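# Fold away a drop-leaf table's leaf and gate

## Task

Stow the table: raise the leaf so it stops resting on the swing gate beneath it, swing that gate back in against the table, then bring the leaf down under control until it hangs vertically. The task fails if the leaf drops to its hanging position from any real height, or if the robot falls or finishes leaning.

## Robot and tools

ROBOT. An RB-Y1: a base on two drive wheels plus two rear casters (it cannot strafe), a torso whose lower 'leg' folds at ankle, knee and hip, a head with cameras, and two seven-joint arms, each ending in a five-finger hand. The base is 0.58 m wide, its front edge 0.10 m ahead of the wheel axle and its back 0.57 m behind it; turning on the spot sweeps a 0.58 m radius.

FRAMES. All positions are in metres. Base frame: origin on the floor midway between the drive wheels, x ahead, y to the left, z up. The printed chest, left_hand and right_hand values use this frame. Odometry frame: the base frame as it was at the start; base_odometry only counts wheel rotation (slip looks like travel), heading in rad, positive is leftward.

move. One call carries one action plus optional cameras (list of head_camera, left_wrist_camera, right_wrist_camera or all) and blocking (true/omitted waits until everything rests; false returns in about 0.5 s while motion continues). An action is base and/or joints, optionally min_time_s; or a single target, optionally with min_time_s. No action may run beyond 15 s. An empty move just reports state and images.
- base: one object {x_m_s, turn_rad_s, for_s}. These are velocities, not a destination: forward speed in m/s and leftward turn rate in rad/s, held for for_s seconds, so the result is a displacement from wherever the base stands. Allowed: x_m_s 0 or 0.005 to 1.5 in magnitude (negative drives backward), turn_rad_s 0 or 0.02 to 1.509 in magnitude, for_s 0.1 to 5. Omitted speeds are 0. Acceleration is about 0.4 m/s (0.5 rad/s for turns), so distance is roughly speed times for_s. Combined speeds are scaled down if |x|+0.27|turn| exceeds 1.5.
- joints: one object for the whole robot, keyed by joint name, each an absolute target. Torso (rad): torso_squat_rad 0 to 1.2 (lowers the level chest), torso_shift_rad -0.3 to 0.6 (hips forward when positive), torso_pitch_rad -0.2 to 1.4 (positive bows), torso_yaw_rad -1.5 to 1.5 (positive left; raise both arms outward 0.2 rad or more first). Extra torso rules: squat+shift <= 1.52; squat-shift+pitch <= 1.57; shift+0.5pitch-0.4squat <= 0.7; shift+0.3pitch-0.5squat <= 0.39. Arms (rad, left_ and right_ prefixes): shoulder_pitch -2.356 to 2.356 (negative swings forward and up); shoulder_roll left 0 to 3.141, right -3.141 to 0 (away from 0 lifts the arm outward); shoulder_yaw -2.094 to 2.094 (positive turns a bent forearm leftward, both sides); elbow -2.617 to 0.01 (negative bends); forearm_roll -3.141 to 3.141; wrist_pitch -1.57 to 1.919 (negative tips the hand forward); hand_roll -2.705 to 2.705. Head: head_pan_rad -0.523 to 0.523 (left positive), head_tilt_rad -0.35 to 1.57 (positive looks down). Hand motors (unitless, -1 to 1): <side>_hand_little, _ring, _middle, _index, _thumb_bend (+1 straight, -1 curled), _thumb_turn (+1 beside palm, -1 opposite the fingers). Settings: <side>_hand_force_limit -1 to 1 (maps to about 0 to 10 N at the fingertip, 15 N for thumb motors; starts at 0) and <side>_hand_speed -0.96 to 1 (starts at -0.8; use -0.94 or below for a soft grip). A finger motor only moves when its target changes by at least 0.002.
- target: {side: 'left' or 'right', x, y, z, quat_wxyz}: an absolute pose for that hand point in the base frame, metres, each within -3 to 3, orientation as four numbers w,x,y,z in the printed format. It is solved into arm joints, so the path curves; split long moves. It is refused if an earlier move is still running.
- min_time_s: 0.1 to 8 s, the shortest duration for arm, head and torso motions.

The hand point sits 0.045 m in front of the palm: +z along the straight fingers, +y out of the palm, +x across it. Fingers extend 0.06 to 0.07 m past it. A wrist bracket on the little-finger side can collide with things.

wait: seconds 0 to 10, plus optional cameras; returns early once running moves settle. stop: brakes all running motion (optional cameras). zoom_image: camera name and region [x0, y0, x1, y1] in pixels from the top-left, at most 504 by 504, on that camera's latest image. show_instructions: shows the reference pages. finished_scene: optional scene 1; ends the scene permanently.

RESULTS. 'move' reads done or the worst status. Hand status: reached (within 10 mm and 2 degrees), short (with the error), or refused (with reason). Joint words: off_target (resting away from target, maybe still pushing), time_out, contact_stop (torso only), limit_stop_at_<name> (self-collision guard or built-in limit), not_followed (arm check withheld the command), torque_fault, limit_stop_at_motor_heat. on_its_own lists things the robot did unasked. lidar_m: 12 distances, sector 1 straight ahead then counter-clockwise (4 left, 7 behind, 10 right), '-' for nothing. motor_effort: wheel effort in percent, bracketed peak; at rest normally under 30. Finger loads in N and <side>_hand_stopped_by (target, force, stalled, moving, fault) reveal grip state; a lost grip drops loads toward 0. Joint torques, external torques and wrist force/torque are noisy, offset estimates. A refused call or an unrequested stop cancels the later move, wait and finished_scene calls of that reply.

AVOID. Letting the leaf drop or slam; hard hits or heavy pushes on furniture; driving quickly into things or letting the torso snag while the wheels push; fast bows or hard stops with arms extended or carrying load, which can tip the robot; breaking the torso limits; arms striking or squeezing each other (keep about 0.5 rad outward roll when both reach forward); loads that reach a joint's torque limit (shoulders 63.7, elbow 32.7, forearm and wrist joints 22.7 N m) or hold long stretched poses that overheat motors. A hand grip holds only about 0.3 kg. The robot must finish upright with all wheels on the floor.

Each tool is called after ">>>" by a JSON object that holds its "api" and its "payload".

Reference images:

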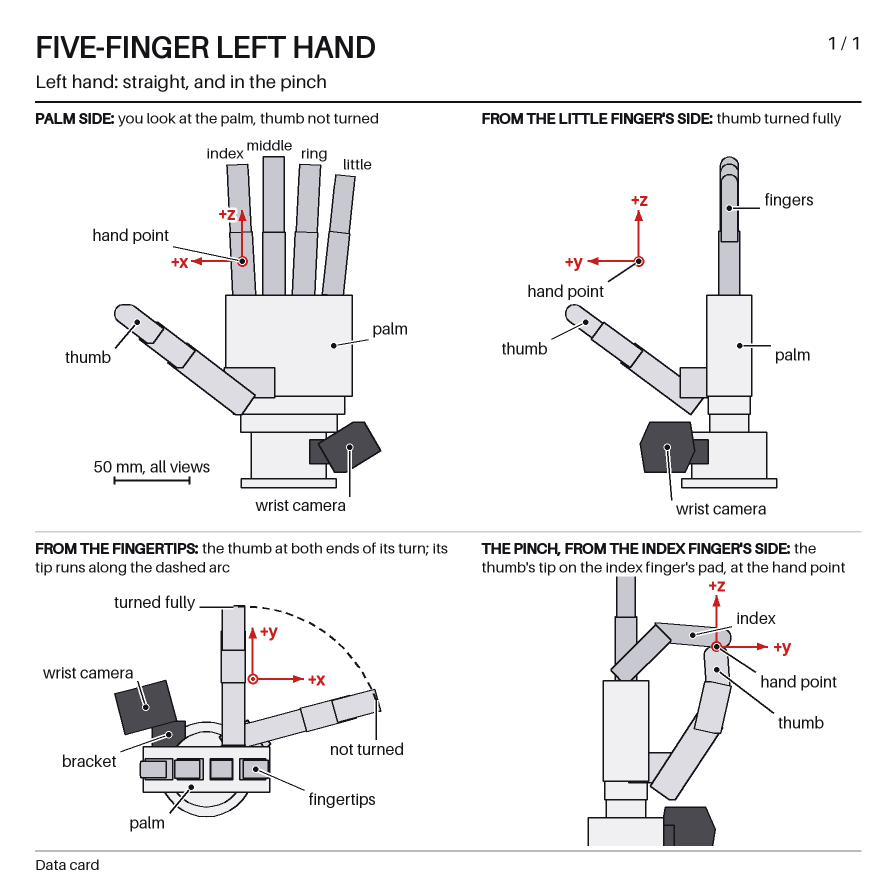

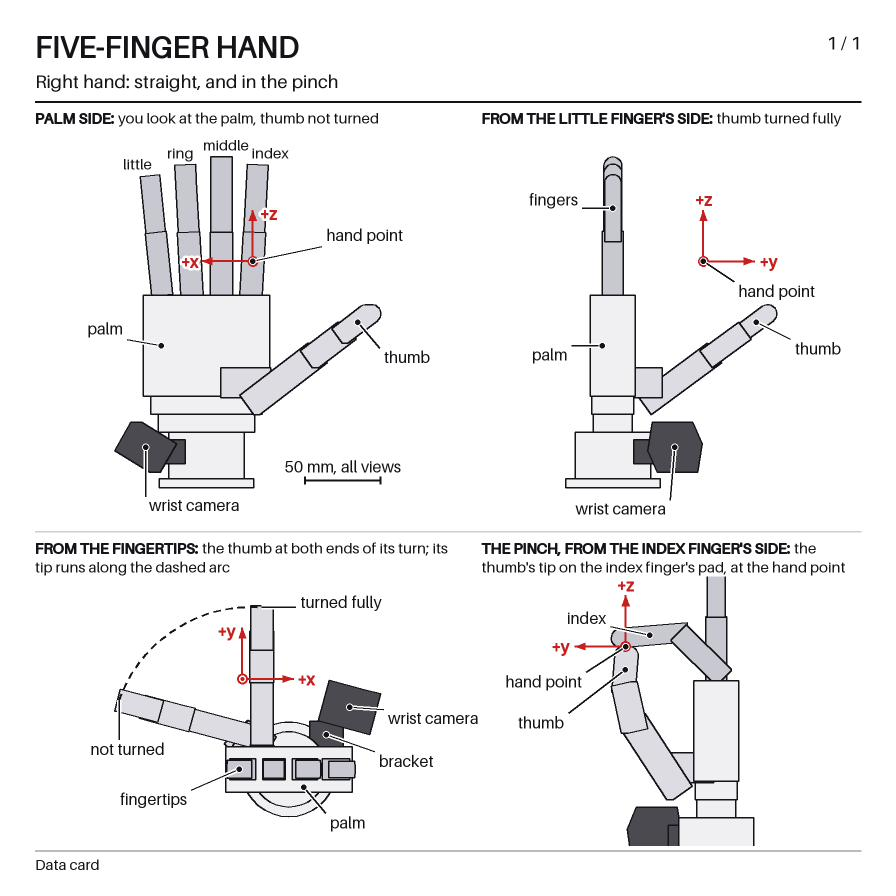

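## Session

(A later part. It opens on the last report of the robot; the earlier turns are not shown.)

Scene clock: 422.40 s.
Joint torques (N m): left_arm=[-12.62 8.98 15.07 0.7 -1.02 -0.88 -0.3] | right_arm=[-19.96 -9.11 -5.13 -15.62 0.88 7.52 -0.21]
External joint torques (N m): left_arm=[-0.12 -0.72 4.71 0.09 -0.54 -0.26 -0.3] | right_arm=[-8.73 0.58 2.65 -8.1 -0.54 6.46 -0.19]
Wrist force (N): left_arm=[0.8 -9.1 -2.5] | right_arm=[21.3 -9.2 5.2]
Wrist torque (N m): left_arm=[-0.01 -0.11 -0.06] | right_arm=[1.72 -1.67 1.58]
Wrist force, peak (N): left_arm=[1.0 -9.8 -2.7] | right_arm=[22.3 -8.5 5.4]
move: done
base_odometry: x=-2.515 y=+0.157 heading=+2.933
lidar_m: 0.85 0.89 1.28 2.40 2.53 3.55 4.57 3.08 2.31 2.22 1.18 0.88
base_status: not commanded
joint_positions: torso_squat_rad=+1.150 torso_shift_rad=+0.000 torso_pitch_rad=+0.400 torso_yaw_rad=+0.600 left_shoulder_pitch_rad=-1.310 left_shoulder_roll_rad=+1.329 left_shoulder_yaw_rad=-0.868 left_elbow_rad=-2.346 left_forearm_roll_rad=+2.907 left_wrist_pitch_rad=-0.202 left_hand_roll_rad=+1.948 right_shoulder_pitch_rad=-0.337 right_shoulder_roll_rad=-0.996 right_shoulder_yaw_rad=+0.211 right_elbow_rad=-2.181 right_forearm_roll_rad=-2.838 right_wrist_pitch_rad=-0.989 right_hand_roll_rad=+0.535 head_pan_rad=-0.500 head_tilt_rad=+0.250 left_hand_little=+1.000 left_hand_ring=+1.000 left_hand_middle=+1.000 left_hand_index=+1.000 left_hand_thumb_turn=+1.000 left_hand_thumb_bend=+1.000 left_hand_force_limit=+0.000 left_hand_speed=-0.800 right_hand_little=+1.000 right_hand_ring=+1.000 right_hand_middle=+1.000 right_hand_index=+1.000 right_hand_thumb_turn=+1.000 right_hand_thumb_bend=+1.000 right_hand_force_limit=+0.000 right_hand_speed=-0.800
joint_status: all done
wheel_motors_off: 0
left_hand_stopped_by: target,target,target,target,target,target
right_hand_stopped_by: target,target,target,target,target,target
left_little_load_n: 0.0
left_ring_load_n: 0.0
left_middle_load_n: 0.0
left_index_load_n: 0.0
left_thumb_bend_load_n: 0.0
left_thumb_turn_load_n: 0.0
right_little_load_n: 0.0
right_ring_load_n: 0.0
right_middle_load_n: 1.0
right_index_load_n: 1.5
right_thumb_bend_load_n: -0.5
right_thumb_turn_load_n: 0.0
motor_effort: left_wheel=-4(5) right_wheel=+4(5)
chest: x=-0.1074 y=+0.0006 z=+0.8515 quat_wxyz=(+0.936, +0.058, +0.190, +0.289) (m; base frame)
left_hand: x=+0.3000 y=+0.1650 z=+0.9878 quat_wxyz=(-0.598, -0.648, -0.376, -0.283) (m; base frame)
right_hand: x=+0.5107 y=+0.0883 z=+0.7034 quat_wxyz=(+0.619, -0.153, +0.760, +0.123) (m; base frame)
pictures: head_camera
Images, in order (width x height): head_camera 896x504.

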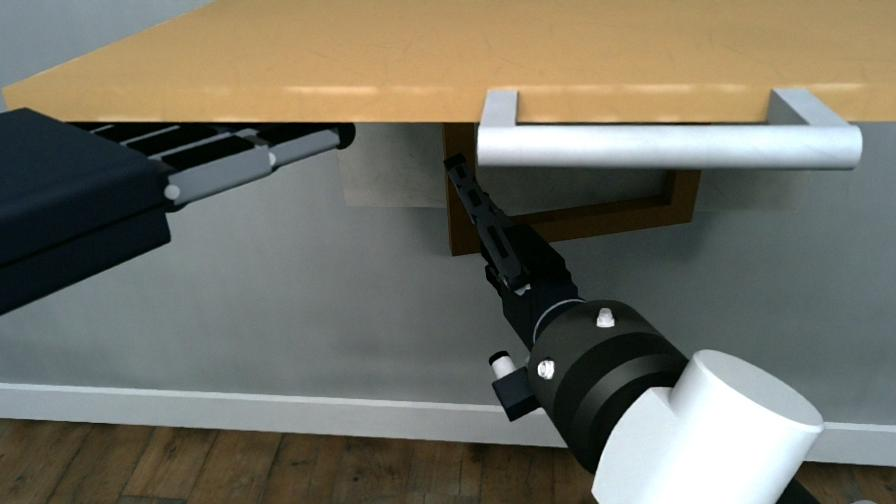

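>>> {"api": "move", "payload": {"target": {"side": "right", "x": 0.455, "y": 0.05, "z": 0.70, "quat_wxyz": [0.6298, -0.0773, 0.7703, 0.0632]}, "min_time_s": 2, "cameras": ["head_camera", "right_wrist_camera"]}}

Scene clock: 432.87 s.
Joint torques (N m): left_arm=[-12.34 9.73 14.81 0.9 -1.05 -1.22 -0.29] | right_arm=[-6.7 -4.82 -3.44 -8.64 1.86 0.7 0.04]
External joint torques (N m): left_arm=[0.16 0.04 4.46 0.28 -0.57 -0.61 -0.28] | right_arm=[1.13 1.43 1.65 -0.2 0.23 -0.4 0.07]
Wrist force (N): left_arm=[-0.2 -9.2 -0.5] | right_arm=[13.9 8.5 6.1]
Wrist torque (N m): left_arm=[-0.09 -0.05 -0.08] | right_arm=[0.58 -2.28 1.38]
Wrist force, peak (N): left_arm=[2.2 -10.0 2.5] | right_arm=[22.0 -9.0 5.6]
move: done
base_odometry: x=-2.515 y=+0.157 heading=+2.933
lidar_m: 0.85 0.90 1.27 2.40 2.53 3.54 4.56 3.07 2.31 2.23 1.19 0.87
base_status: not commanded
joint_positions: torso_squat_rad=+1.150 torso_shift_rad=+0.000 torso_pitch_rad=+0.400 torso_yaw_rad=+0.600 left_shoulder_pitch_rad=-1.310 left_shoulder_roll_rad=+1.329 left_shoulder_yaw_rad=-0.868 left_elbow_rad=-2.346 left_forearm_roll_rad=+2.907 left_wrist_pitch_rad=-0.202 left_hand_roll_rad=+1.948 right_shoulder_pitch_rad=-0.184 right_shoulder_roll_rad=-0.802 right_shoulder_yaw_rad=+0.278 right_elbow_rad=-2.415 right_forearm_roll_rad=-2.510 right_wrist_pitch_rad=-1.269 right_hand_roll_rad=+0.557 head_pan_rad=-0.500 head_tilt_rad=+0.250 left_hand_little=+1.000 left_hand_ring=+1.000 left_hand_middle=+1.000 left_hand_index=+1.000 left_hand_thumb_turn=+1.000 left_hand_thumb_bend=+1.000 left_hand_force_limit=+0.000 left_hand_speed=-0.800 right_hand_little=+1.000 right_hand_ring=+1.000 right_hand_middle=+1.000 right_hand_index=+1.000 right_hand_thumb_turn=+1.000 right_hand_thumb_bend=+1.000 right_hand_force_limit=+0.000 right_hand_speed=-0.800
joint_status: all done
wheel_motors_off: 0
left_hand_stopped_by: target,target,target,target,target,target
right_hand_stopped_by: target,target,target,target,target,target
left_little_load_n: 0.0
left_ring_load_n: 0.0
left_middle_load_n: 0.0
left_index_load_n: 0.0
left_thumb_bend_load_n: 0.0
left_thumb_turn_load_n: 0.0
right_little_load_n: 0.0
right_ring_load_n: 0.0
right_middle_load_n: 0.0
right_index_load_n: 0.0
right_thumb_bend_load_n: 0.0
right_thumb_turn_load_n: 0.0
motor_effort: left_wheel=-5(6) right_wheel=+3(5)
chest: x=-0.1076 y=+0.0006 z=+0.8515 quat_wxyz=(+0.936, +0.058, +0.190, +0.290) (m; base frame)
left_hand: x=+0.2997 y=+0.1650 z=+0.9880 quat_wxyz=(-0.598, -0.648, -0.376, -0.283) (m; base frame)
right_hand: x=+0.4550 y=+0.0501 z=+0.7007 quat_wxyz=(+0.630, -0.078, +0.770, +0.064) (m; base frame)
right_hand_status: reached (checked arc, planned for 2.0 s): 1 mm and 0.1 deg off.
pictures: head_camera, right_wrist_camera
Images, in order (width x height): head_camera 896x504, right_wrist_camera 504x504.

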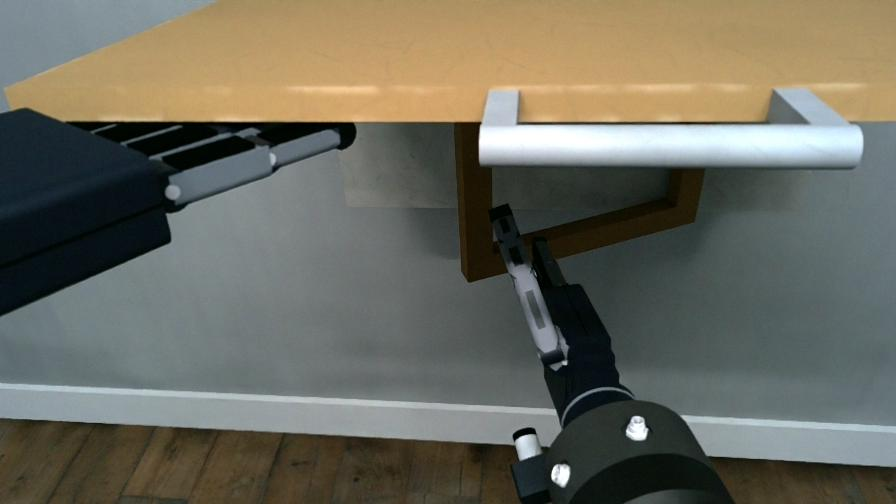

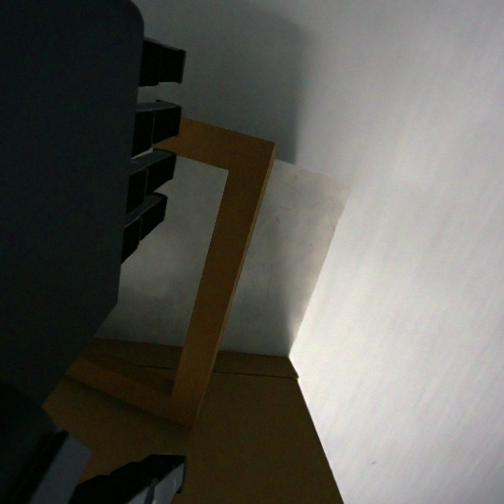

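>>> {"api": "move", "payload": {"joints": {"right_hand_index": -1, "right_hand_middle": -1, "right_hand_ring": -1, "right_hand_little": -1}, "cameras": ["head_camera"]}}

>>> {"api": "move", "payload": {"target": {"side": "right", "x": 0.49, "y": 0.07, "z": 0.71, "quat_wxyz": [0.6329, 0, 0.7742, 0]}, "min_time_s": 2, "cameras": ["head_camera", "right_wrist_camera"]}}

Scene clock: 443.67 s.
Joint torques (N m): left_arm=[-12.85 9.42 14.45 1.11 -1.03 -1.01 -0.31] | right_arm=[-6.8 -5.22 -3.28 -8.63 1.83 0.53 -0.03]
External joint torques (N m): left_arm=[-0.35 -0.27 4.09 0.49 -0.55 -0.4 -0.31] | right_arm=[1.01 1 1.8 -0.2 0.23 -0.56 0.01]
Wrist force (N): left_arm=[0.3 -9.0 -0.7] | right_arm=[13.7 8.3 6.1]
Wrist torque (N m): left_arm=[-0.04 -0.12 -0.07] | right_arm=[0.52 -2.30 1.31]
Wrist force, peak (N): left_arm=[0.2 -10.2 -0.8] | right_arm=[14.4 9.0 6.5]
move: done
base_odometry: x=-2.515 y=+0.157 heading=+2.933
lidar_m: 0.86 0.89 1.26 2.40 2.52 3.56 4.56 3.11 2.31 2.23 1.19 0.87
base_status: not commanded
joint_positions: torso_squat_rad=+1.150 torso_shift_rad=+0.000 torso_pitch_rad=+0.400 torso_yaw_rad=+0.600 left_shoulder_pitch_rad=-1.310 left_shoulder_roll_rad=+1.329 left_shoulder_yaw_rad=-0.868 left_elbow_rad=-2.346 left_forearm_roll_rad=+2.907 left_wrist_pitch_rad=-0.202 left_hand_roll_rad=+1.948 right_shoulder_pitch_rad=-0.184 right_shoulder_roll_rad=-0.802 right_shoulder_yaw_rad=+0.278 right_elbow_rad=-2.415 right_forearm_roll_rad=-2.510 right_wrist_pitch_rad=-1.269 right_hand_roll_rad=+0.557 head_pan_rad=-0.500 head_tilt_rad=+0.250 left_hand_little=+1.000 left_hand_ring=+1.000 left_hand_middle=+1.000 left_hand_index=+1.000 left_hand_thumb_turn=+1.000 left_hand_thumb_bend=+1.000 left_hand_force_limit=+0.000 left_hand_speed=-0.800 right_hand_little=-1.000 right_hand_ring=-1.000 right_hand_middle=-1.000 right_hand_index=-1.000 right_hand_thumb_turn=+1.000 right_hand_thumb_bend=+1.000 right_hand_force_limit=+0.000 right_hand_speed=-0.800
joint_status: all done
wheel_motors_off: 0
left_hand_stopped_by: target,target,target,target,target,target
right_hand_stopped_by: target,target,target,target,target,target
left_little_load_n: 0.0
left_ring_load_n: 0.0
left_middle_load_n: 0.0
left_index_load_n: 0.0
left_thumb_bend_load_n: 0.0
left_thumb_turn_load_n: 0.0
right_little_load_n: 0.0
right_ring_load_n: 0.0
right_middle_load_n: 0.0
right_index_load_n: 0.0
right_thumb_bend_load_n: 0.0
right_thumb_turn_load_n: 0.0
motor_effort: left_wheel=-6(6) right_wheel=+3(5)
chest: x=-0.1076 y=+0.0006 z=+0.8515 quat_wxyz=(+0.936, +0.058, +0.190, +0.290) (m; base frame)
left_hand: x=+0.2997 y=+0.1650 z=+0.9880 quat_wxyz=(-0.598, -0.648, -0.376, -0.283) (m; base frame)
right_hand: x=+0.4550 y=+0.0501 z=+0.7007 quat_wxyz=(+0.630, -0.078, +0.770, +0.064) (m; base frame)
pictures: head_camera
Images, in order (width x height): head_camera 896x504.

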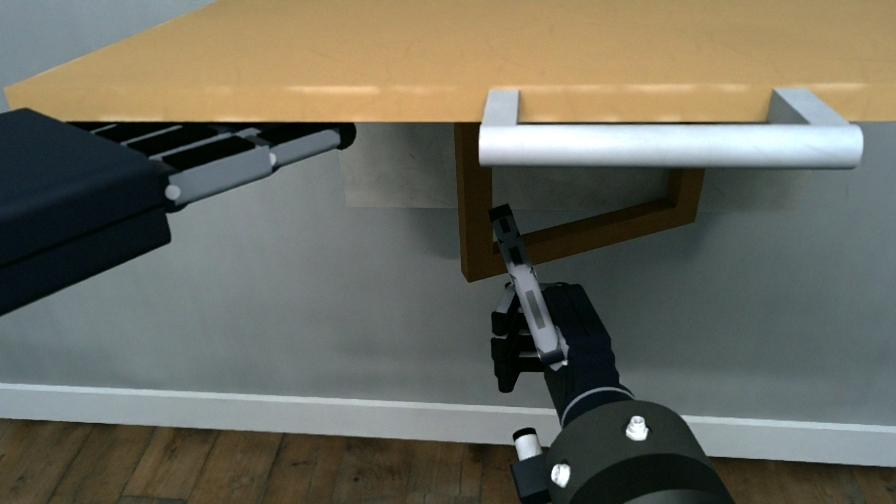

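Scene clock: 446.00 s.
Joint torques (N m): left_arm=[-12.55 9.78 14.69 1 -1.07 -1.23 -0.32] | right_arm=[-14.15 -1.99 -1.66 -7.74 1.79 0.7 -0.06]
External joint torques (N m): left_arm=[-0.05 0.09 4.33 0.38 -0.59 -0.61 -0.31] | right_arm=[-2.2 1.16 1.93 0.63 0.21 -0.52 -0.02]
Wrist force (N): left_arm=[0.1 -8.5 -0.1] | right_arm=[14.8 8.0 6.5]
Wrist torque (N m): left_arm=[-0.01 -0.25 -0.09] | right_arm=[0.43 -2.47 1.36]
Wrist force, peak (N): left_arm=[-0.3 -10.1 -0.7] | right_arm=[14.9 8.2 6.3]
move: done
base_odometry: x=-2.515 y=+0.157 heading=+2.933
lidar_m: 0.86 0.91 1.25 2.40 2.53 3.55 4.57 3.07 2.29 2.23 1.18 0.88
base_status: not commanded
joint_positions: torso_squat_rad=+1.150 torso_shift_rad=+0.000 torso_pitch_rad=+0.400 torso_yaw_rad=+0.600 left_shoulder_pitch_rad=-1.310 left_shoulder_roll_rad=+1.329 left_shoulder_yaw_rad=-0.868 left_elbow_rad=-2.346 left_forearm_roll_rad=+2.907 left_wrist_pitch_rad=-0.202 left_hand_roll_rad=+1.948 right_shoulder_pitch_rad=-0.439 right_shoulder_roll_rad=-0.569 right_shoulder_yaw_rad=+0.357 right_elbow_rad=-2.209 right_forearm_roll_rad=-2.325 right_wrist_pitch_rad=-1.438 right_hand_roll_rad=+0.638 head_pan_rad=-0.500 head_tilt_rad=+0.250 left_hand_little=+1.000 left_hand_ring=+1.000 left_hand_middle=+1.000 left_hand_index=+1.000 left_hand_thumb_turn=+1.000 left_hand_thumb_bend=+1.000 left_hand_force_limit=+0.000 left_hand_speed=-0.800 right_hand_little=-1.000 right_hand_ring=-1.000 right_hand_middle=-1.000 right_hand_index=-1.000 right_hand_thumb_turn=+1.000 right_hand_thumb_bend=+1.000 right_hand_force_limit=+0.000 right_hand_speed=-0.800
joint_status: all done
wheel_motors_off: 0
left_hand_stopped_by: target,target,target,target,target,target
right_hand_stopped_by: target,target,target,target,target,target
left_little_load_n: 0.0
left_ring_load_n: 0.0
left_middle_load_n: 0.0
left_index_load_n: 0.5
left_thumb_bend_load_n: 0.0
left_thumb_turn_load_n: 0.0
right_little_load_n: 0.0
right_ring_load_n: 0.0
right_middle_load_n: 0.0
right_index_load_n: 0.0
right_thumb_bend_load_n: 0.0
right_thumb_turn_load_n: 0.0
motor_effort: left_wheel=-6(6) right_wheel=+4(5)
chest: x=-0.1076 y=+0.0006 z=+0.8515 quat_wxyz=(+0.936, +0.058, +0.190, +0.290) (m; base frame)
left_hand: x=+0.2997 y=+0.1649 z=+0.9880 quat_wxyz=(-0.598, -0.648, -0.376, -0.283) (m; base frame)
right_hand: x=+0.4900 y=+0.0698 z=+0.7101 quat_wxyz=(+0.633, +0.000, +0.774, +0.000) (m; base frame)
right_hand_status: reached (checked arc, planned for 2.0 s): 0 mm and 0.0 deg off.
pictures: head_camera, right_wrist_camera
Images, in order (width x height): head_camera 896x504, right_wrist_camera 504x504.

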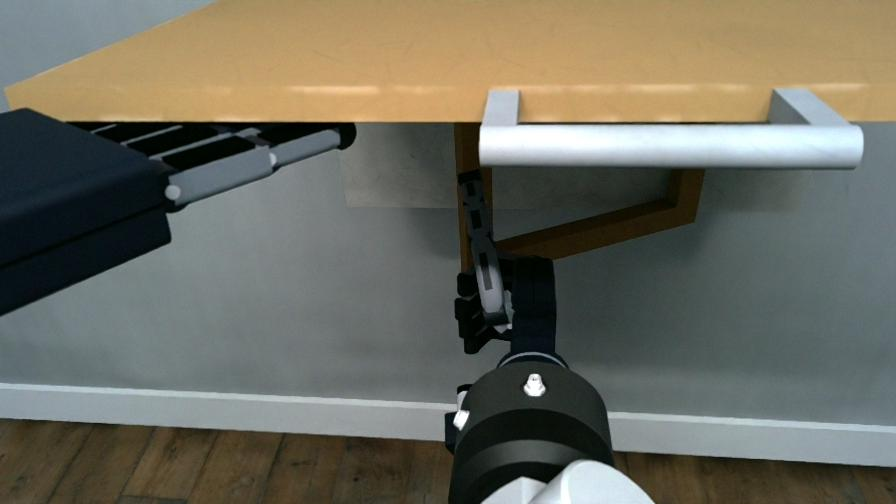

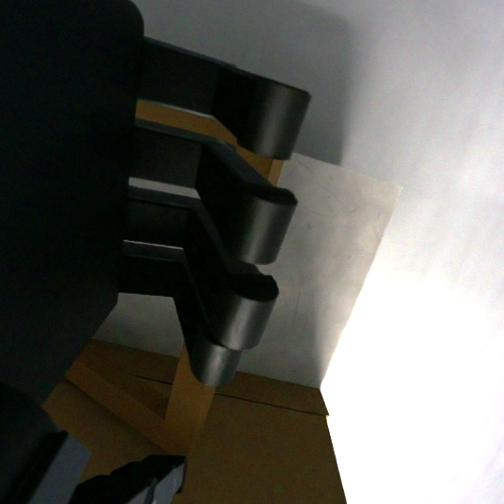

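>>> {"api": "move", "payload": {"target": {"side": "right", "x": 0.54, "y": 0.075, "z": 0.71, "quat_wxyz": [0.6329, 0, 0.7742, 0]}, "min_time_s": 2.5, "cameras": ["head_camera"]}}

>>> {"api": "move", "payload": {"target": {"side": "right", "x": 0.58, "y": 0.08, "z": 0.71, "quat_wxyz": [0.6329, 0, 0.7742, 0]}, "min_time_s": 2.5, "cameras": ["head_camera"]}}

Scene clock: 451.63 s.
Joint torques (N m): left_arm=[-12.79 9.53 14.66 1.21 -1.07 -1.25 -0.43] | right_arm=[-16.48 -6.2 -5.88 -7.78 1.31 1.32 -0.67]
External joint torques (N m): left_arm=[-0.29 -0.15 4.3 0.6 -0.59 -0.64 -0.42] | right_arm=[-2.24 -1.62 -1.61 0.68 -0.27 0.13 -0.63]
Wrist force (N): left_arm=[-1.4 -8.8 -2.0] | right_arm=[14.2 8.5 6.7]
Wrist torque (N m): left_arm=[0.04 -0.04 -0.17] | right_arm=[0.54 -2.36 1.28]
Wrist force, peak (N): left_arm=[-0.9 -10.2 -1.6] | right_arm=[14.6 8.2 7.2]
move: done
base_odometry: x=-2.515 y=+0.157 heading=+2.933
lidar_m: 0.86 0.89 1.27 2.41 2.53 3.55 4.56 3.07 2.31 2.24 1.19 0.88
base_status: not commanded
joint_positions: torso_squat_rad=+1.150 torso_shift_rad=+0.000 torso_pitch_rad=+0.400 torso_yaw_rad=+0.600 left_shoulder_pitch_rad=-1.310 left_shoulder_roll_rad=+1.329 left_shoulder_yaw_rad=-0.868 left_elbow_rad=-2.346 left_forearm_roll_rad=+2.907 left_wrist_pitch_rad=-0.202 left_hand_roll_rad=+1.948 right_shoulder_pitch_rad=-0.540 right_shoulder_roll_rad=-0.606 right_shoulder_yaw_rad=+0.288 right_elbow_rad=-2.051 right_forearm_roll_rad=-2.428 right_wrist_pitch_rad=-1.353 right_hand_roll_rad=+0.615 head_pan_rad=-0.500 head_tilt_rad=+0.250 left_hand_little=+1.000 left_hand_ring=+1.000 left_hand_middle=+1.000 left_hand_index=+1.000 left_hand_thumb_turn=+1.000 left_hand_thumb_bend=+1.000 left_hand_force_limit=+0.000 left_hand_speed=-0.800 right_hand_little=-1.000 right_hand_ring=-1.000 right_hand_middle=-1.000 right_hand_index=-1.000 right_hand_thumb_turn=+1.000 right_hand_thumb_bend=+1.000 right_hand_force_limit=+0.000 right_hand_speed=-0.800
joint_status: all done
wheel_motors_off: 0
left_hand_stopped_by: target,target,target,target,target,target
right_hand_stopped_by: target,target,target,target,target,target
left_little_load_n: 0.0
left_ring_load_n: 0.0
left_middle_load_n: 0.0
left_index_load_n: 0.0
left_thumb_bend_load_n: 0.0
left_thumb_turn_load_n: 0.0
right_little_load_n: 0.0
right_ring_load_n: 0.0
right_middle_load_n: 0.0
right_index_load_n: 0.0
right_thumb_bend_load_n: 0.0
right_thumb_turn_load_n: 0.0
motor_effort: left_wheel=-6(6) right_wheel=+2(5)
chest: x=-0.1076 y=+0.0006 z=+0.8515 quat_wxyz=(+0.936, +0.058, +0.190, +0.290) (m; base frame)
left_hand: x=+0.2997 y=+0.1649 z=+0.9880 quat_wxyz=(-0.598, -0.648, -0.376, -0.283) (m; base frame)
right_hand: x=+0.5392 y=+0.0747 z=+0.7099 quat_wxyz=(+0.633, +0.000, +0.774, +0.000) (m; base frame)
right_hand_status: reached (checked arc, planned for 2.5 s): 1 mm and 0.1 deg off.
pictures: head_camera
Images, in order (width x height): head_camera 896x504.

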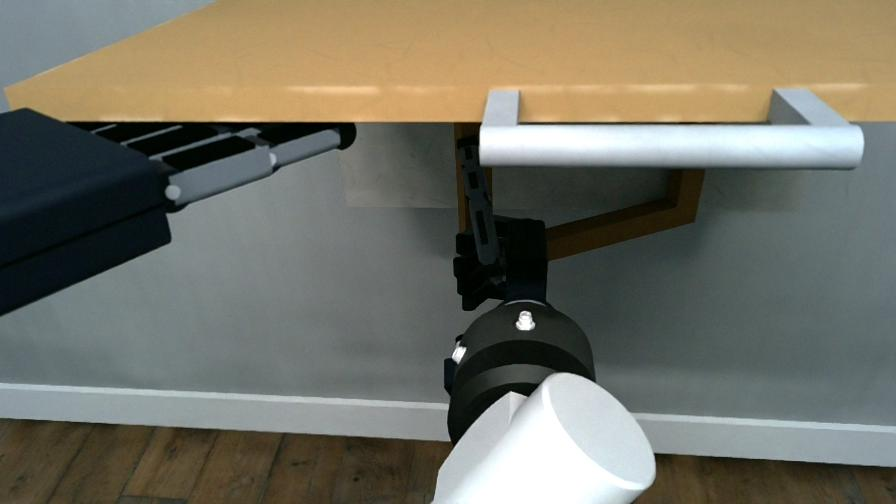

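Scene clock: 454.47 s.
Joint torques (N m): left_arm=[-12.62 9.66 14.96 1.35 -1.06 -1.35 -0.37] | right_arm=[-19.15 -7.54 -6.43 -7.88 1.4 1.55 -0.55]
External joint torques (N m): left_arm=[-0.12 -0.03 4.6 0.73 -0.58 -0.74 -0.37] | right_arm=[-2.97 -1.97 -1.76 0.67 -0.17 0.4 -0.51]
Wrist force (N): left_arm=[-0.9 -8.8 -2.7] | right_arm=[14.7 7.9 4.8]
Wrist torque (N m): left_arm=[0.03 -0.14 -0.16] | right_arm=[0.59 -2.34 1.25]
Wrist force, peak (N): left_arm=[-1.2 -10.1 -2.6] | right_arm=[14.8 8.1 6.4]
move: done
base_odometry: x=-2.515 y=+0.157 heading=+2.933
lidar_m: 0.85 0.90 1.28 2.40 2.53 3.53 4.56 3.07 2.31 2.24 1.18 0.88
base_status: not commanded
joint_positions: torso_squat_rad=+1.150 torso_shift_rad=+0.000 torso_pitch_rad=+0.400 torso_yaw_rad=+0.600 left_shoulder_pitch_rad=-1.310 left_shoulder_roll_rad=+1.329 left_shoulder_yaw_rad=-0.868 left_elbow_rad=-2.346 left_forearm_roll_rad=+2.907 left_wrist_pitch_rad=-0.202 left_hand_roll_rad=+1.948 right_shoulder_pitch_rad=-0.631 right_shoulder_roll_rad=-0.630 right_shoulder_yaw_rad=+0.255 right_elbow_rad=-1.897 right_forearm_roll_rad=-2.488 right_wrist_pitch_rad=-1.273 right_hand_roll_rad=+0.594 head_pan_rad=-0.500 head_tilt_rad=+0.250 left_hand_little=+1.000 left_hand_ring=+1.000 left_hand_middle=+1.000 left_hand_index=+1.000 left_hand_thumb_turn=+1.000 left_hand_thumb_bend=+1.000 left_hand_force_limit=+0.000 left_hand_speed=-0.800 right_hand_little=-1.000 right_hand_ring=-1.000 right_hand_middle=-1.000 right_hand_index=-1.000 right_hand_thumb_turn=+1.000 right_hand_thumb_bend=+1.000 right_hand_force_limit=+0.000 right_hand_speed=-0.800
joint_status: all done
wheel_motors_off: 0
left_hand_stopped_by: target,target,target,target,target,target
right_hand_stopped_by: target,target,target,target,target,target
left_little_load_n: 0.0
left_ring_load_n: 0.0
left_middle_load_n: 0.0
left_index_load_n: 0.0
left_thumb_bend_load_n: 0.0
left_thumb_turn_load_n: 0.0
right_little_load_n: 0.0
right_ring_load_n: 0.0
right_middle_load_n: 0.0
right_index_load_n: -0.5
right_thumb_bend_load_n: 0.0
right_thumb_turn_load_n: -0.5
motor_effort: left_wheel=-6(7) right_wheel=+2(5)
chest: x=-0.1076 y=+0.0006 z=+0.8515 quat_wxyz=(+0.936, +0.058, +0.190, +0.290) (m; base frame)
left_hand: x=+0.2997 y=+0.1649 z=+0.9880 quat_wxyz=(-0.598, -0.648, -0.376, -0.283) (m; base frame)
right_hand: x=+0.5793 y=+0.0799 z=+0.7098 quat_wxyz=(+0.633, +0.000, +0.774, +0.000) (m; base frame)
right_hand_status: reached (checked arc, planned for 2.5 s): 1 mm and 0.1 deg off.
pictures: head_camera
Images, in order (width x height): head_camera 896x504.

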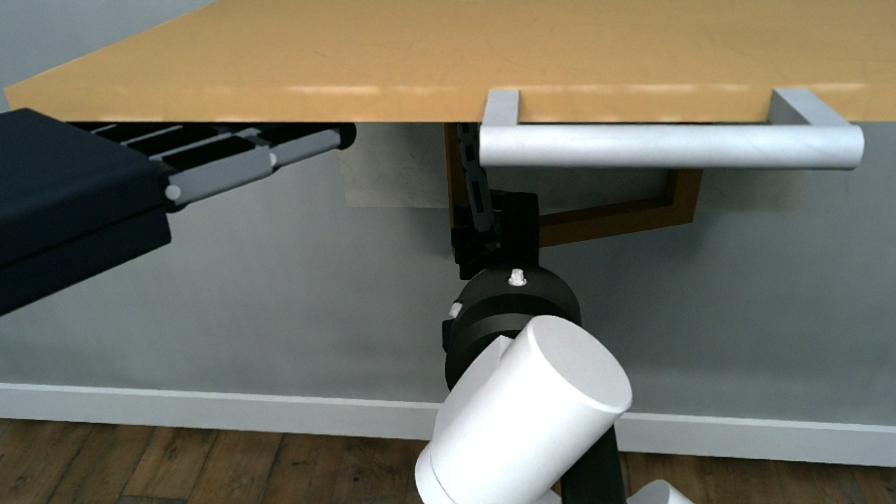

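Contact established and moving. Continue.

>>> {"api": "move", "payload": {"target": {"side": "right", "x": 0.61, "y": 0.08, "z": 0.71, "quat_wxyz": [0.6329, 0, 0.7742, 0]}, "min_time_s": 2.5, "cameras": ["head_camera"]}}

>>> {"api": "move", "payload": {"target": {"side": "right", "x": 0.63, "y": 0.08, "z": 0.71, "quat_wxyz": [0.6329, 0, 0.7742, 0]}, "min_time_s": 2.5, "cameras": ["head_camera", "right_wrist_camera"]}}

Scene clock: 459.53 s.
Joint torques (N m): left_arm=[-12.19 9.35 14.6 1.31 -1 -1.24 -0.39] | right_arm=[-20.5 -7.99 -6.67 -8.3 1.29 1.53 -0.65]
External joint torques (N m): left_arm=[0.31 -0.34 4.24 0.7 -0.52 -0.62 -0.39] | right_arm=[-3.01 -1.58 -1.78 0.32 -0.25 0.4 -0.61]
Wrist force (N): left_arm=[-1.4 -9.2 -2.7] | right_arm=[14.8 6.9 5.4]
Wrist torque (N m): left_arm=[-0.04 -0.11 -0.18] | right_arm=[0.46 -2.39 1.24]
Wrist force, peak (N): left_arm=[-1.0 -10.1 -2.8] | right_arm=[15.4 8.0 4.8]
move: done
base_odometry: x=-2.515 y=+0.157 heading=+2.933
lidar_m: 0.85 0.89 1.26 2.41 2.54 3.55 4.56 3.08 2.31 2.23 1.19 0.88
base_status: not commanded
joint_positions: torso_squat_rad=+1.150 torso_shift_rad=+0.000 torso_pitch_rad=+0.400 torso_yaw_rad=+0.600 left_shoulder_pitch_rad=-1.310 left_shoulder_roll_rad=+1.329 left_shoulder_yaw_rad=-0.868 left_elbow_rad=-2.346 left_forearm_roll_rad=+2.907 left_wrist_pitch_rad=-0.202 left_hand_roll_rad=+1.948 right_shoulder_pitch_rad=-0.695 right_shoulder_roll_rad=-0.652 right_shoulder_yaw_rad=+0.234 right_elbow_rad=-1.779 right_forearm_roll_rad=-2.528 right_wrist_pitch_rad=-1.204 right_hand_roll_rad=+0.577 head_pan_rad=-0.500 head_tilt_rad=+0.250 left_hand_little=+1.000 left_hand_ring=+1.000 left_hand_middle=+1.000 left_hand_index=+1.000 left_hand_thumb_turn=+1.000 left_hand_thumb_bend=+1.000 left_hand_force_limit=+0.000 left_hand_speed=-0.800 right_hand_little=-1.000 right_hand_ring=-1.000 right_hand_middle=-1.000 right_hand_index=-1.000 right_hand_thumb_turn=+1.000 right_hand_thumb_bend=+1.000 right_hand_force_limit=+0.000 right_hand_speed=-0.800
joint_status: all done
wheel_motors_off: 0
left_hand_stopped_by: target,target,target,target,target,target
right_hand_stopped_by: target,target,target,target,target,target
left_little_load_n: 0.0
left_ring_load_n: 0.0
left_middle_load_n: 0.0
left_index_load_n: 0.0
left_thumb_bend_load_n: 0.0
left_thumb_turn_load_n: 0.0
right_little_load_n: 0.0
right_ring_load_n: 0.0
right_middle_load_n: 0.0
right_index_load_n: -0.5
right_thumb_bend_load_n: 0.0
right_thumb_turn_load_n: -0.5
motor_effort: left_wheel=-6(6) right_wheel=+4(5)
chest: x=-0.1076 y=+0.0006 z=+0.8515 quat_wxyz=(+0.936, +0.058, +0.190, +0.290) (m; base frame)
left_hand: x=+0.2997 y=+0.1649 z=+0.9880 quat_wxyz=(-0.598, -0.648, -0.376, -0.283) (m; base frame)
right_hand: x=+0.6096 y=+0.0801 z=+0.7097 quat_wxyz=(+0.633, +0.000, +0.774, +0.000) (m; base frame)
right_hand_status: reached (checked arc, planned for 2.5 s): 1 mm and 0.1 deg off.
pictures: head_camera
Images, in order (width x height): head_camera 896x504.

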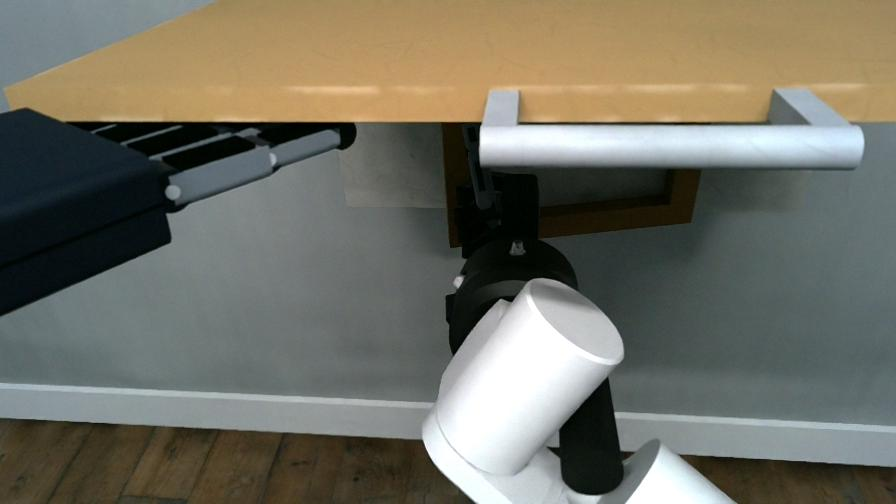

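Scene clock: 462.37 s.
Joint torques (N m): left_arm=[-12.66 9.68 14.6 1.19 -1.08 -1.33 -0.32] | right_arm=[-20.76 -8.85 -6.64 -7.84 1.34 1.31 -0.65]
External joint torques (N m): left_arm=[-0.16 -0.01 4.25 0.58 -0.6 -0.71 -0.31] | right_arm=[-2.38 -1.95 -1.66 0.85 -0.17 0.2 -0.61]
Wrist force (N): left_arm=[-0.8 -8.9 -0.2] | right_arm=[15.0 7.8 4.3]
Wrist torque (N m): left_arm=[-0.08 -0.08 -0.11] | right_arm=[0.53 -2.36 1.28]
Wrist force, peak (N): left_arm=[-1.0 -9.8 -2.4] | right_arm=[14.8 8.8 4.9]
move: done
base_odometry: x=-2.515 y=+0.157 heading=+2.933
lidar_m: 0.85 0.89 1.28 2.41 2.54 3.56 4.57 3.07 2.31 2.23 1.18 0.88
base_status: not commanded
joint_positions: torso_squat_rad=+1.150 torso_shift_rad=+0.000 torso_pitch_rad=+0.400 torso_yaw_rad=+0.600 left_shoulder_pitch_rad=-1.310 left_shoulder_roll_rad=+1.329 left_shoulder_yaw_rad=-0.868 left_elbow_rad=-2.346 left_forearm_roll_rad=+2.907 left_wrist_pitch_rad=-0.202 left_hand_roll_rad=+1.948 right_shoulder_pitch_rad=-0.741 right_shoulder_roll_rad=-0.664 right_shoulder_yaw_rad=+0.225 right_elbow_rad=-1.693 right_forearm_roll_rad=-2.549 right_wrist_pitch_rad=-1.155 right_hand_roll_rad=+0.566 head_pan_rad=-0.500 head_tilt_rad=+0.250 left_hand_little=+1.000 left_hand_ring=+1.000 left_hand_middle=+1.000 left_hand_index=+1.000 left_hand_thumb_turn=+1.000 left_hand_thumb_bend=+1.000 left_hand_force_limit=+0.000 left_hand_speed=-0.800 right_hand_little=-1.000 right_hand_ring=-1.000 right_hand_middle=-1.000 right_hand_index=-1.000 right_hand_thumb_turn=+1.000 right_hand_thumb_bend=+1.000 right_hand_force_limit=+0.000 right_hand_speed=-0.800
joint_status: all done
wheel_motors_off: 0
left_hand_stopped_by: target,target,target,target,target,target
right_hand_stopped_by: target,target,target,target,target,target
left_little_load_n: 0.0
left_ring_load_n: 0.0
left_middle_load_n: 0.0
left_index_load_n: 0.5
left_thumb_bend_load_n: 0.0
left_thumb_turn_load_n: 0.0
right_little_load_n: 0.0
right_ring_load_n: -1.0
right_middle_load_n: 0.0
right_index_load_n: -0.5
right_thumb_bend_load_n: 0.0
right_thumb_turn_load_n: 0.0
motor_effort: left_wheel=-5(7) right_wheel=+2(5)
chest: x=-0.1076 y=+0.0006 z=+0.8515 quat_wxyz=(+0.936, +0.058, +0.190, +0.290) (m; base frame)
left_hand: x=+0.2997 y=+0.1649 z=+0.9880 quat_wxyz=(-0.598, -0.648, -0.376, -0.283) (m; base frame)
right_hand: x=+0.6297 y=+0.0803 z=+0.7097 quat_wxyz=(+0.633, +0.000, +0.774, +0.000) (m; base frame)
right_hand_status: reached (checked arc, planned for 2.5 s): 0 mm and 0.0 deg off.
pictures: head_camera, right_wrist_camera
Images, in order (width x height): head_camera 896x504, right_wrist_camera 504x504.

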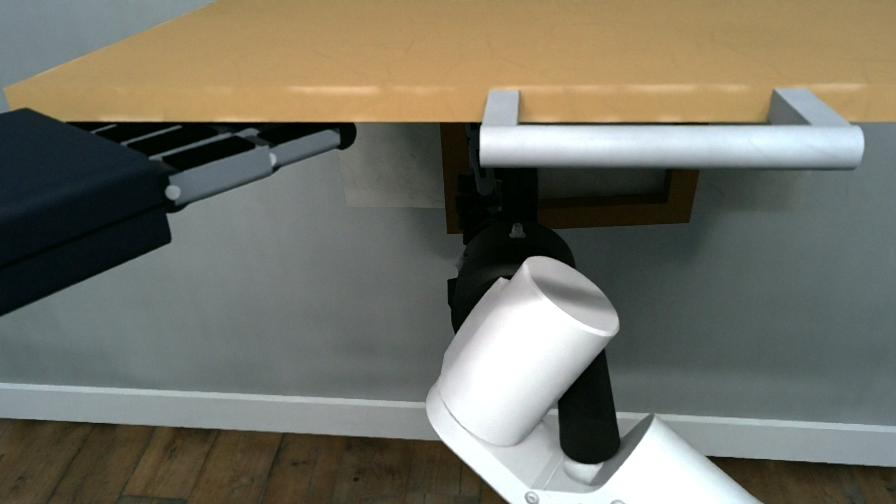

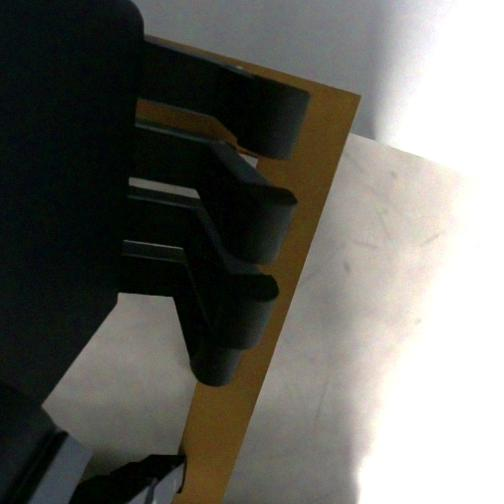

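>>> {"api": "move", "payload": {"target": {"side": "right", "x": 0.65, "y": 0.08, "z": 0.71, "quat_wxyz": [0.6329, 0, 0.7742, 0]}, "min_time_s": 2, "cameras": ["head_camera"]}}

>>> {"api": "move", "payload": {"target": {"side": "right", "x": 0.662, "y": 0.08, "z": 0.71, "quat_wxyz": [0.6329, 0, 0.7742, 0]}, "min_time_s": 2, "cameras": ["head_camera", "right_wrist_camera"]}}

Scene clock: 467.40 s.
Joint torques (N m): left_arm=[-12.53 9.58 14.83 1.42 -1.03 -1.29 -0.38] | right_arm=[-21.93 -9.5 -7.02 -7.8 1.3 1.33 -0.6]
External joint torques (N m): left_arm=[-0.03 -0.11 4.47 0.81 -0.55 -0.67 -0.38] | right_arm=[-2.67 -2.15 -2.02 0.95 -0.18 0.25 -0.56]
Wrist force (N): left_arm=[0.2 -9.6 -0.9] | right_arm=[14.5 8.0 4.6]
Wrist torque (N m): left_arm=[-0.16 -0.19 -0.07] | right_arm=[0.51 -2.26 1.29]
Wrist force, peak (N): left_arm=[-0.8 -10.1 -0.9] | right_arm=[15.1 8.7 5.2]
move: done
base_odometry: x=-2.515 y=+0.157 heading=+2.933
lidar_m: 0.84 0.89 1.27 2.41 2.54 3.55 4.57 3.09 2.30 2.23 1.17 0.89
base_status: not commanded
joint_positions: torso_squat_rad=+1.150 torso_shift_rad=+0.000 torso_pitch_rad=+0.400 torso_yaw_rad=+0.600 left_shoulder_pitch_rad=-1.310 left_shoulder_roll_rad=+1.329 left_shoulder_yaw_rad=-0.868 left_elbow_rad=-2.346 left_forearm_roll_rad=+2.907 left_wrist_pitch_rad=-0.202 left_hand_roll_rad=+1.948 right_shoulder_pitch_rad=-0.790 right_shoulder_roll_rad=-0.675 right_shoulder_yaw_rad=+0.218 right_elbow_rad=-1.601 right_forearm_roll_rad=-2.566 right_wrist_pitch_rad=-1.103 right_hand_roll_rad=+0.555 head_pan_rad=-0.500 head_tilt_rad=+0.250 left_hand_little=+1.000 left_hand_ring=+1.000 left_hand_middle=+1.000 left_hand_index=+1.000 left_hand_thumb_turn=+1.000 left_hand_thumb_bend=+1.000 left_hand_force_limit=+0.000 left_hand_speed=-0.800 right_hand_little=-1.000 right_hand_ring=-1.000 right_hand_middle=-1.000 right_hand_index=-1.000 right_hand_thumb_turn=+1.000 right_hand_thumb_bend=+1.000 right_hand_force_limit=+0.000 right_hand_speed=-0.800
joint_status: all done
wheel_motors_off: 0
left_hand_stopped_by: target,target,target,target,target,target
right_hand_stopped_by: target,target,target,target,target,target
left_little_load_n: 0.0
left_ring_load_n: 0.0
left_middle_load_n: 0.0
left_index_load_n: 0.0
left_thumb_bend_load_n: 0.0
left_thumb_turn_load_n: 0.0
right_little_load_n: 0.0
right_ring_load_n: -0.5
right_middle_load_n: 0.0
right_index_load_n: 0.0
right_thumb_bend_load_n: 0.0
right_thumb_turn_load_n: 0.0
motor_effort: left_wheel=-5(6) right_wheel=+2(5)
chest: x=-0.1076 y=+0.0006 z=+0.8515 quat_wxyz=(+0.936, +0.058, +0.190, +0.290) (m; base frame)
left_hand: x=+0.2997 y=+0.1649 z=+0.9880 quat_wxyz=(-0.598, -0.648, -0.376, -0.283) (m; base frame)
right_hand: x=+0.6497 y=+0.0803 z=+0.7097 quat_wxyz=(+0.633, +0.000, +0.774, +0.000) (m; base frame)
right_hand_status: reached (checked arc, planned for 2.0 s): 1 mm and 0.0 deg off.
pictures: head_camera
Images, in order (width x height): head_camera 896x504.

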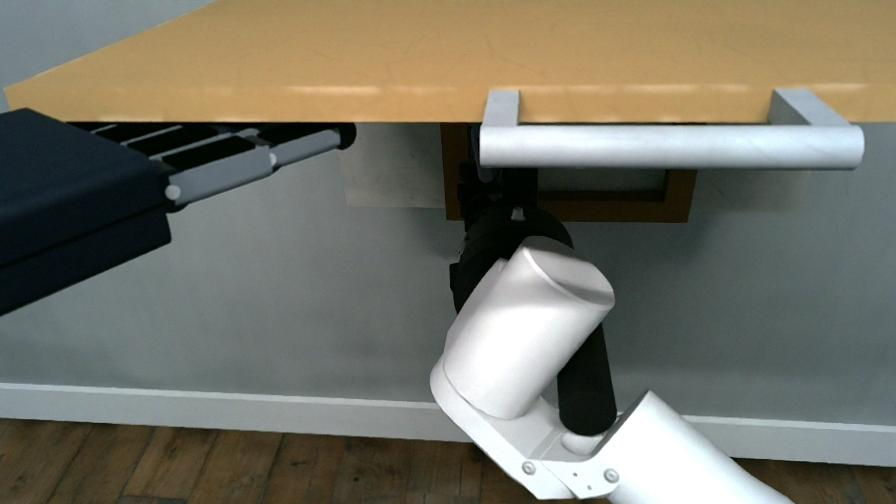

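Scene clock: 469.73 s.
Joint torques (N m): left_arm=[-12.65 9.94 14.62 0.06 -1.03 -0.57 -0.39] | right_arm=[-29.74 -18.46 -12.47 4.33 1.4 5.62 -1.27]
External joint torques (N m): left_arm=[-0.14 0.26 4.26 -0.57 -0.55 0.05 -0.39] | right_arm=[-9.94 -10.91 -7.49 13.11 -0.06 4.54 -1.24]
Wrist force (N): left_arm=[3.5 -9.6 1.1] | right_arm=[15.3 -15.3 -93.6]
Wrist torque (N m): left_arm=[-0.13 -0.13 0.09] | right_arm=[3.52 3.27 -0.10]
Wrist force, peak (N): left_arm=[3.5 -10.3 1.0] | right_arm=[14.2 -15.7 -94.2]
move: done
base_odometry: x=-2.515 y=+0.157 heading=+2.933
lidar_m: 0.86 0.91 1.28 2.41 2.53 3.55 4.56 3.08 2.31 2.23 1.19 0.89
base_status: not commanded
joint_positions: torso_squat_rad=+1.150 torso_shift_rad=-0.001 torso_pitch_rad=+0.398 torso_yaw_rad=+0.600 left_shoulder_pitch_rad=-1.310 left_shoulder_roll_rad=+1.329 left_shoulder_yaw_rad=-0.868 left_elbow_rad=-2.345 left_forearm_roll_rad=+2.907 left_wrist_pitch_rad=-0.202 left_hand_roll_rad=+1.948 right_shoulder_pitch_rad=-0.819 right_shoulder_roll_rad=-0.678 right_shoulder_yaw_rad=+0.217 right_elbow_rad=-1.545 right_forearm_roll_rad=-2.573 right_wrist_pitch_rad=-1.070 right_hand_roll_rad=+0.547 head_pan_rad=-0.500 head_tilt_rad=+0.250 left_hand_little=+1.000 left_hand_ring=+1.000 left_hand_middle=+1.000 left_hand_index=+1.000 left_hand_thumb_turn=+1.000 left_hand_thumb_bend=+1.000 left_hand_force_limit=+0.000 left_hand_speed=-0.800 right_hand_little=-1.002 right_hand_ring=-1.000 right_hand_middle=-1.000 right_hand_index=-1.000 right_hand_thumb_turn=+1.000 right_hand_thumb_bend=+1.000 right_hand_force_limit=+0.000 right_hand_speed=-0.800
joint_status: all done
wheel_motors_off: 0
left_hand_stopped_by: target,target,target,target,target,target
right_hand_stopped_by: target,target,target,target,target,target
left_little_load_n: 0.0
left_ring_load_n: 0.0
left_middle_load_n: 0.0
left_index_load_n: 0.5
left_thumb_bend_load_n: 0.0
left_thumb_turn_load_n: 0.0
right_little_load_n: -31.5
right_ring_load_n: -1.0
right_middle_load_n: 0.0
right_index_load_n: 0.0
right_thumb_bend_load_n: 0.0
right_thumb_turn_load_n: 0.0
motor_effort: left_wheel=+6(6) right_wheel=+18(21)
chest: x=-0.1083 y=+0.0006 z=+0.8515 quat_wxyz=(+0.936, +0.058, +0.189, +0.290) (m; base frame)
left_hand: x=+0.2990 y=+0.1650 z=+0.9886 quat_wxyz=(-0.599, -0.648, -0.376, -0.284) (m; base frame)
right_hand: x=+0.6599 y=+0.0816 z=+0.7102 quat_wxyz=(+0.633, -0.001, +0.774, +0.001) (m; base frame)
right_hand_status: reached (checked arc, planned for 2.0 s): 3 mm and 0.2 deg off.
pictures: head_camera, right_wrist_camera
Images, in order (width x height): head_camera 896x504, right_wrist_camera 504x504.

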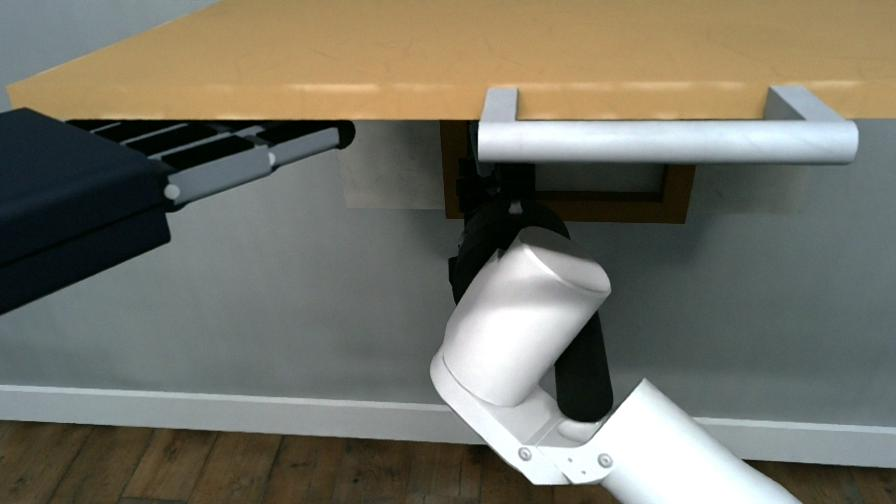

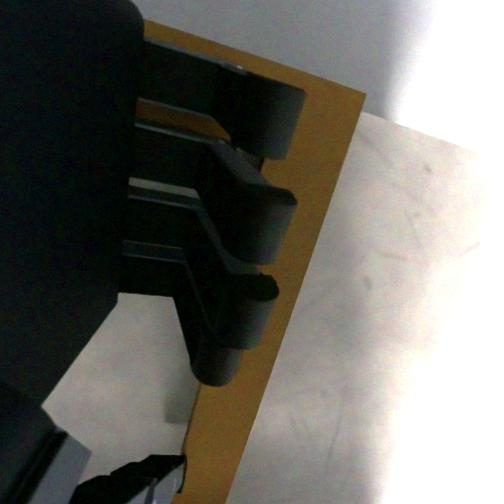

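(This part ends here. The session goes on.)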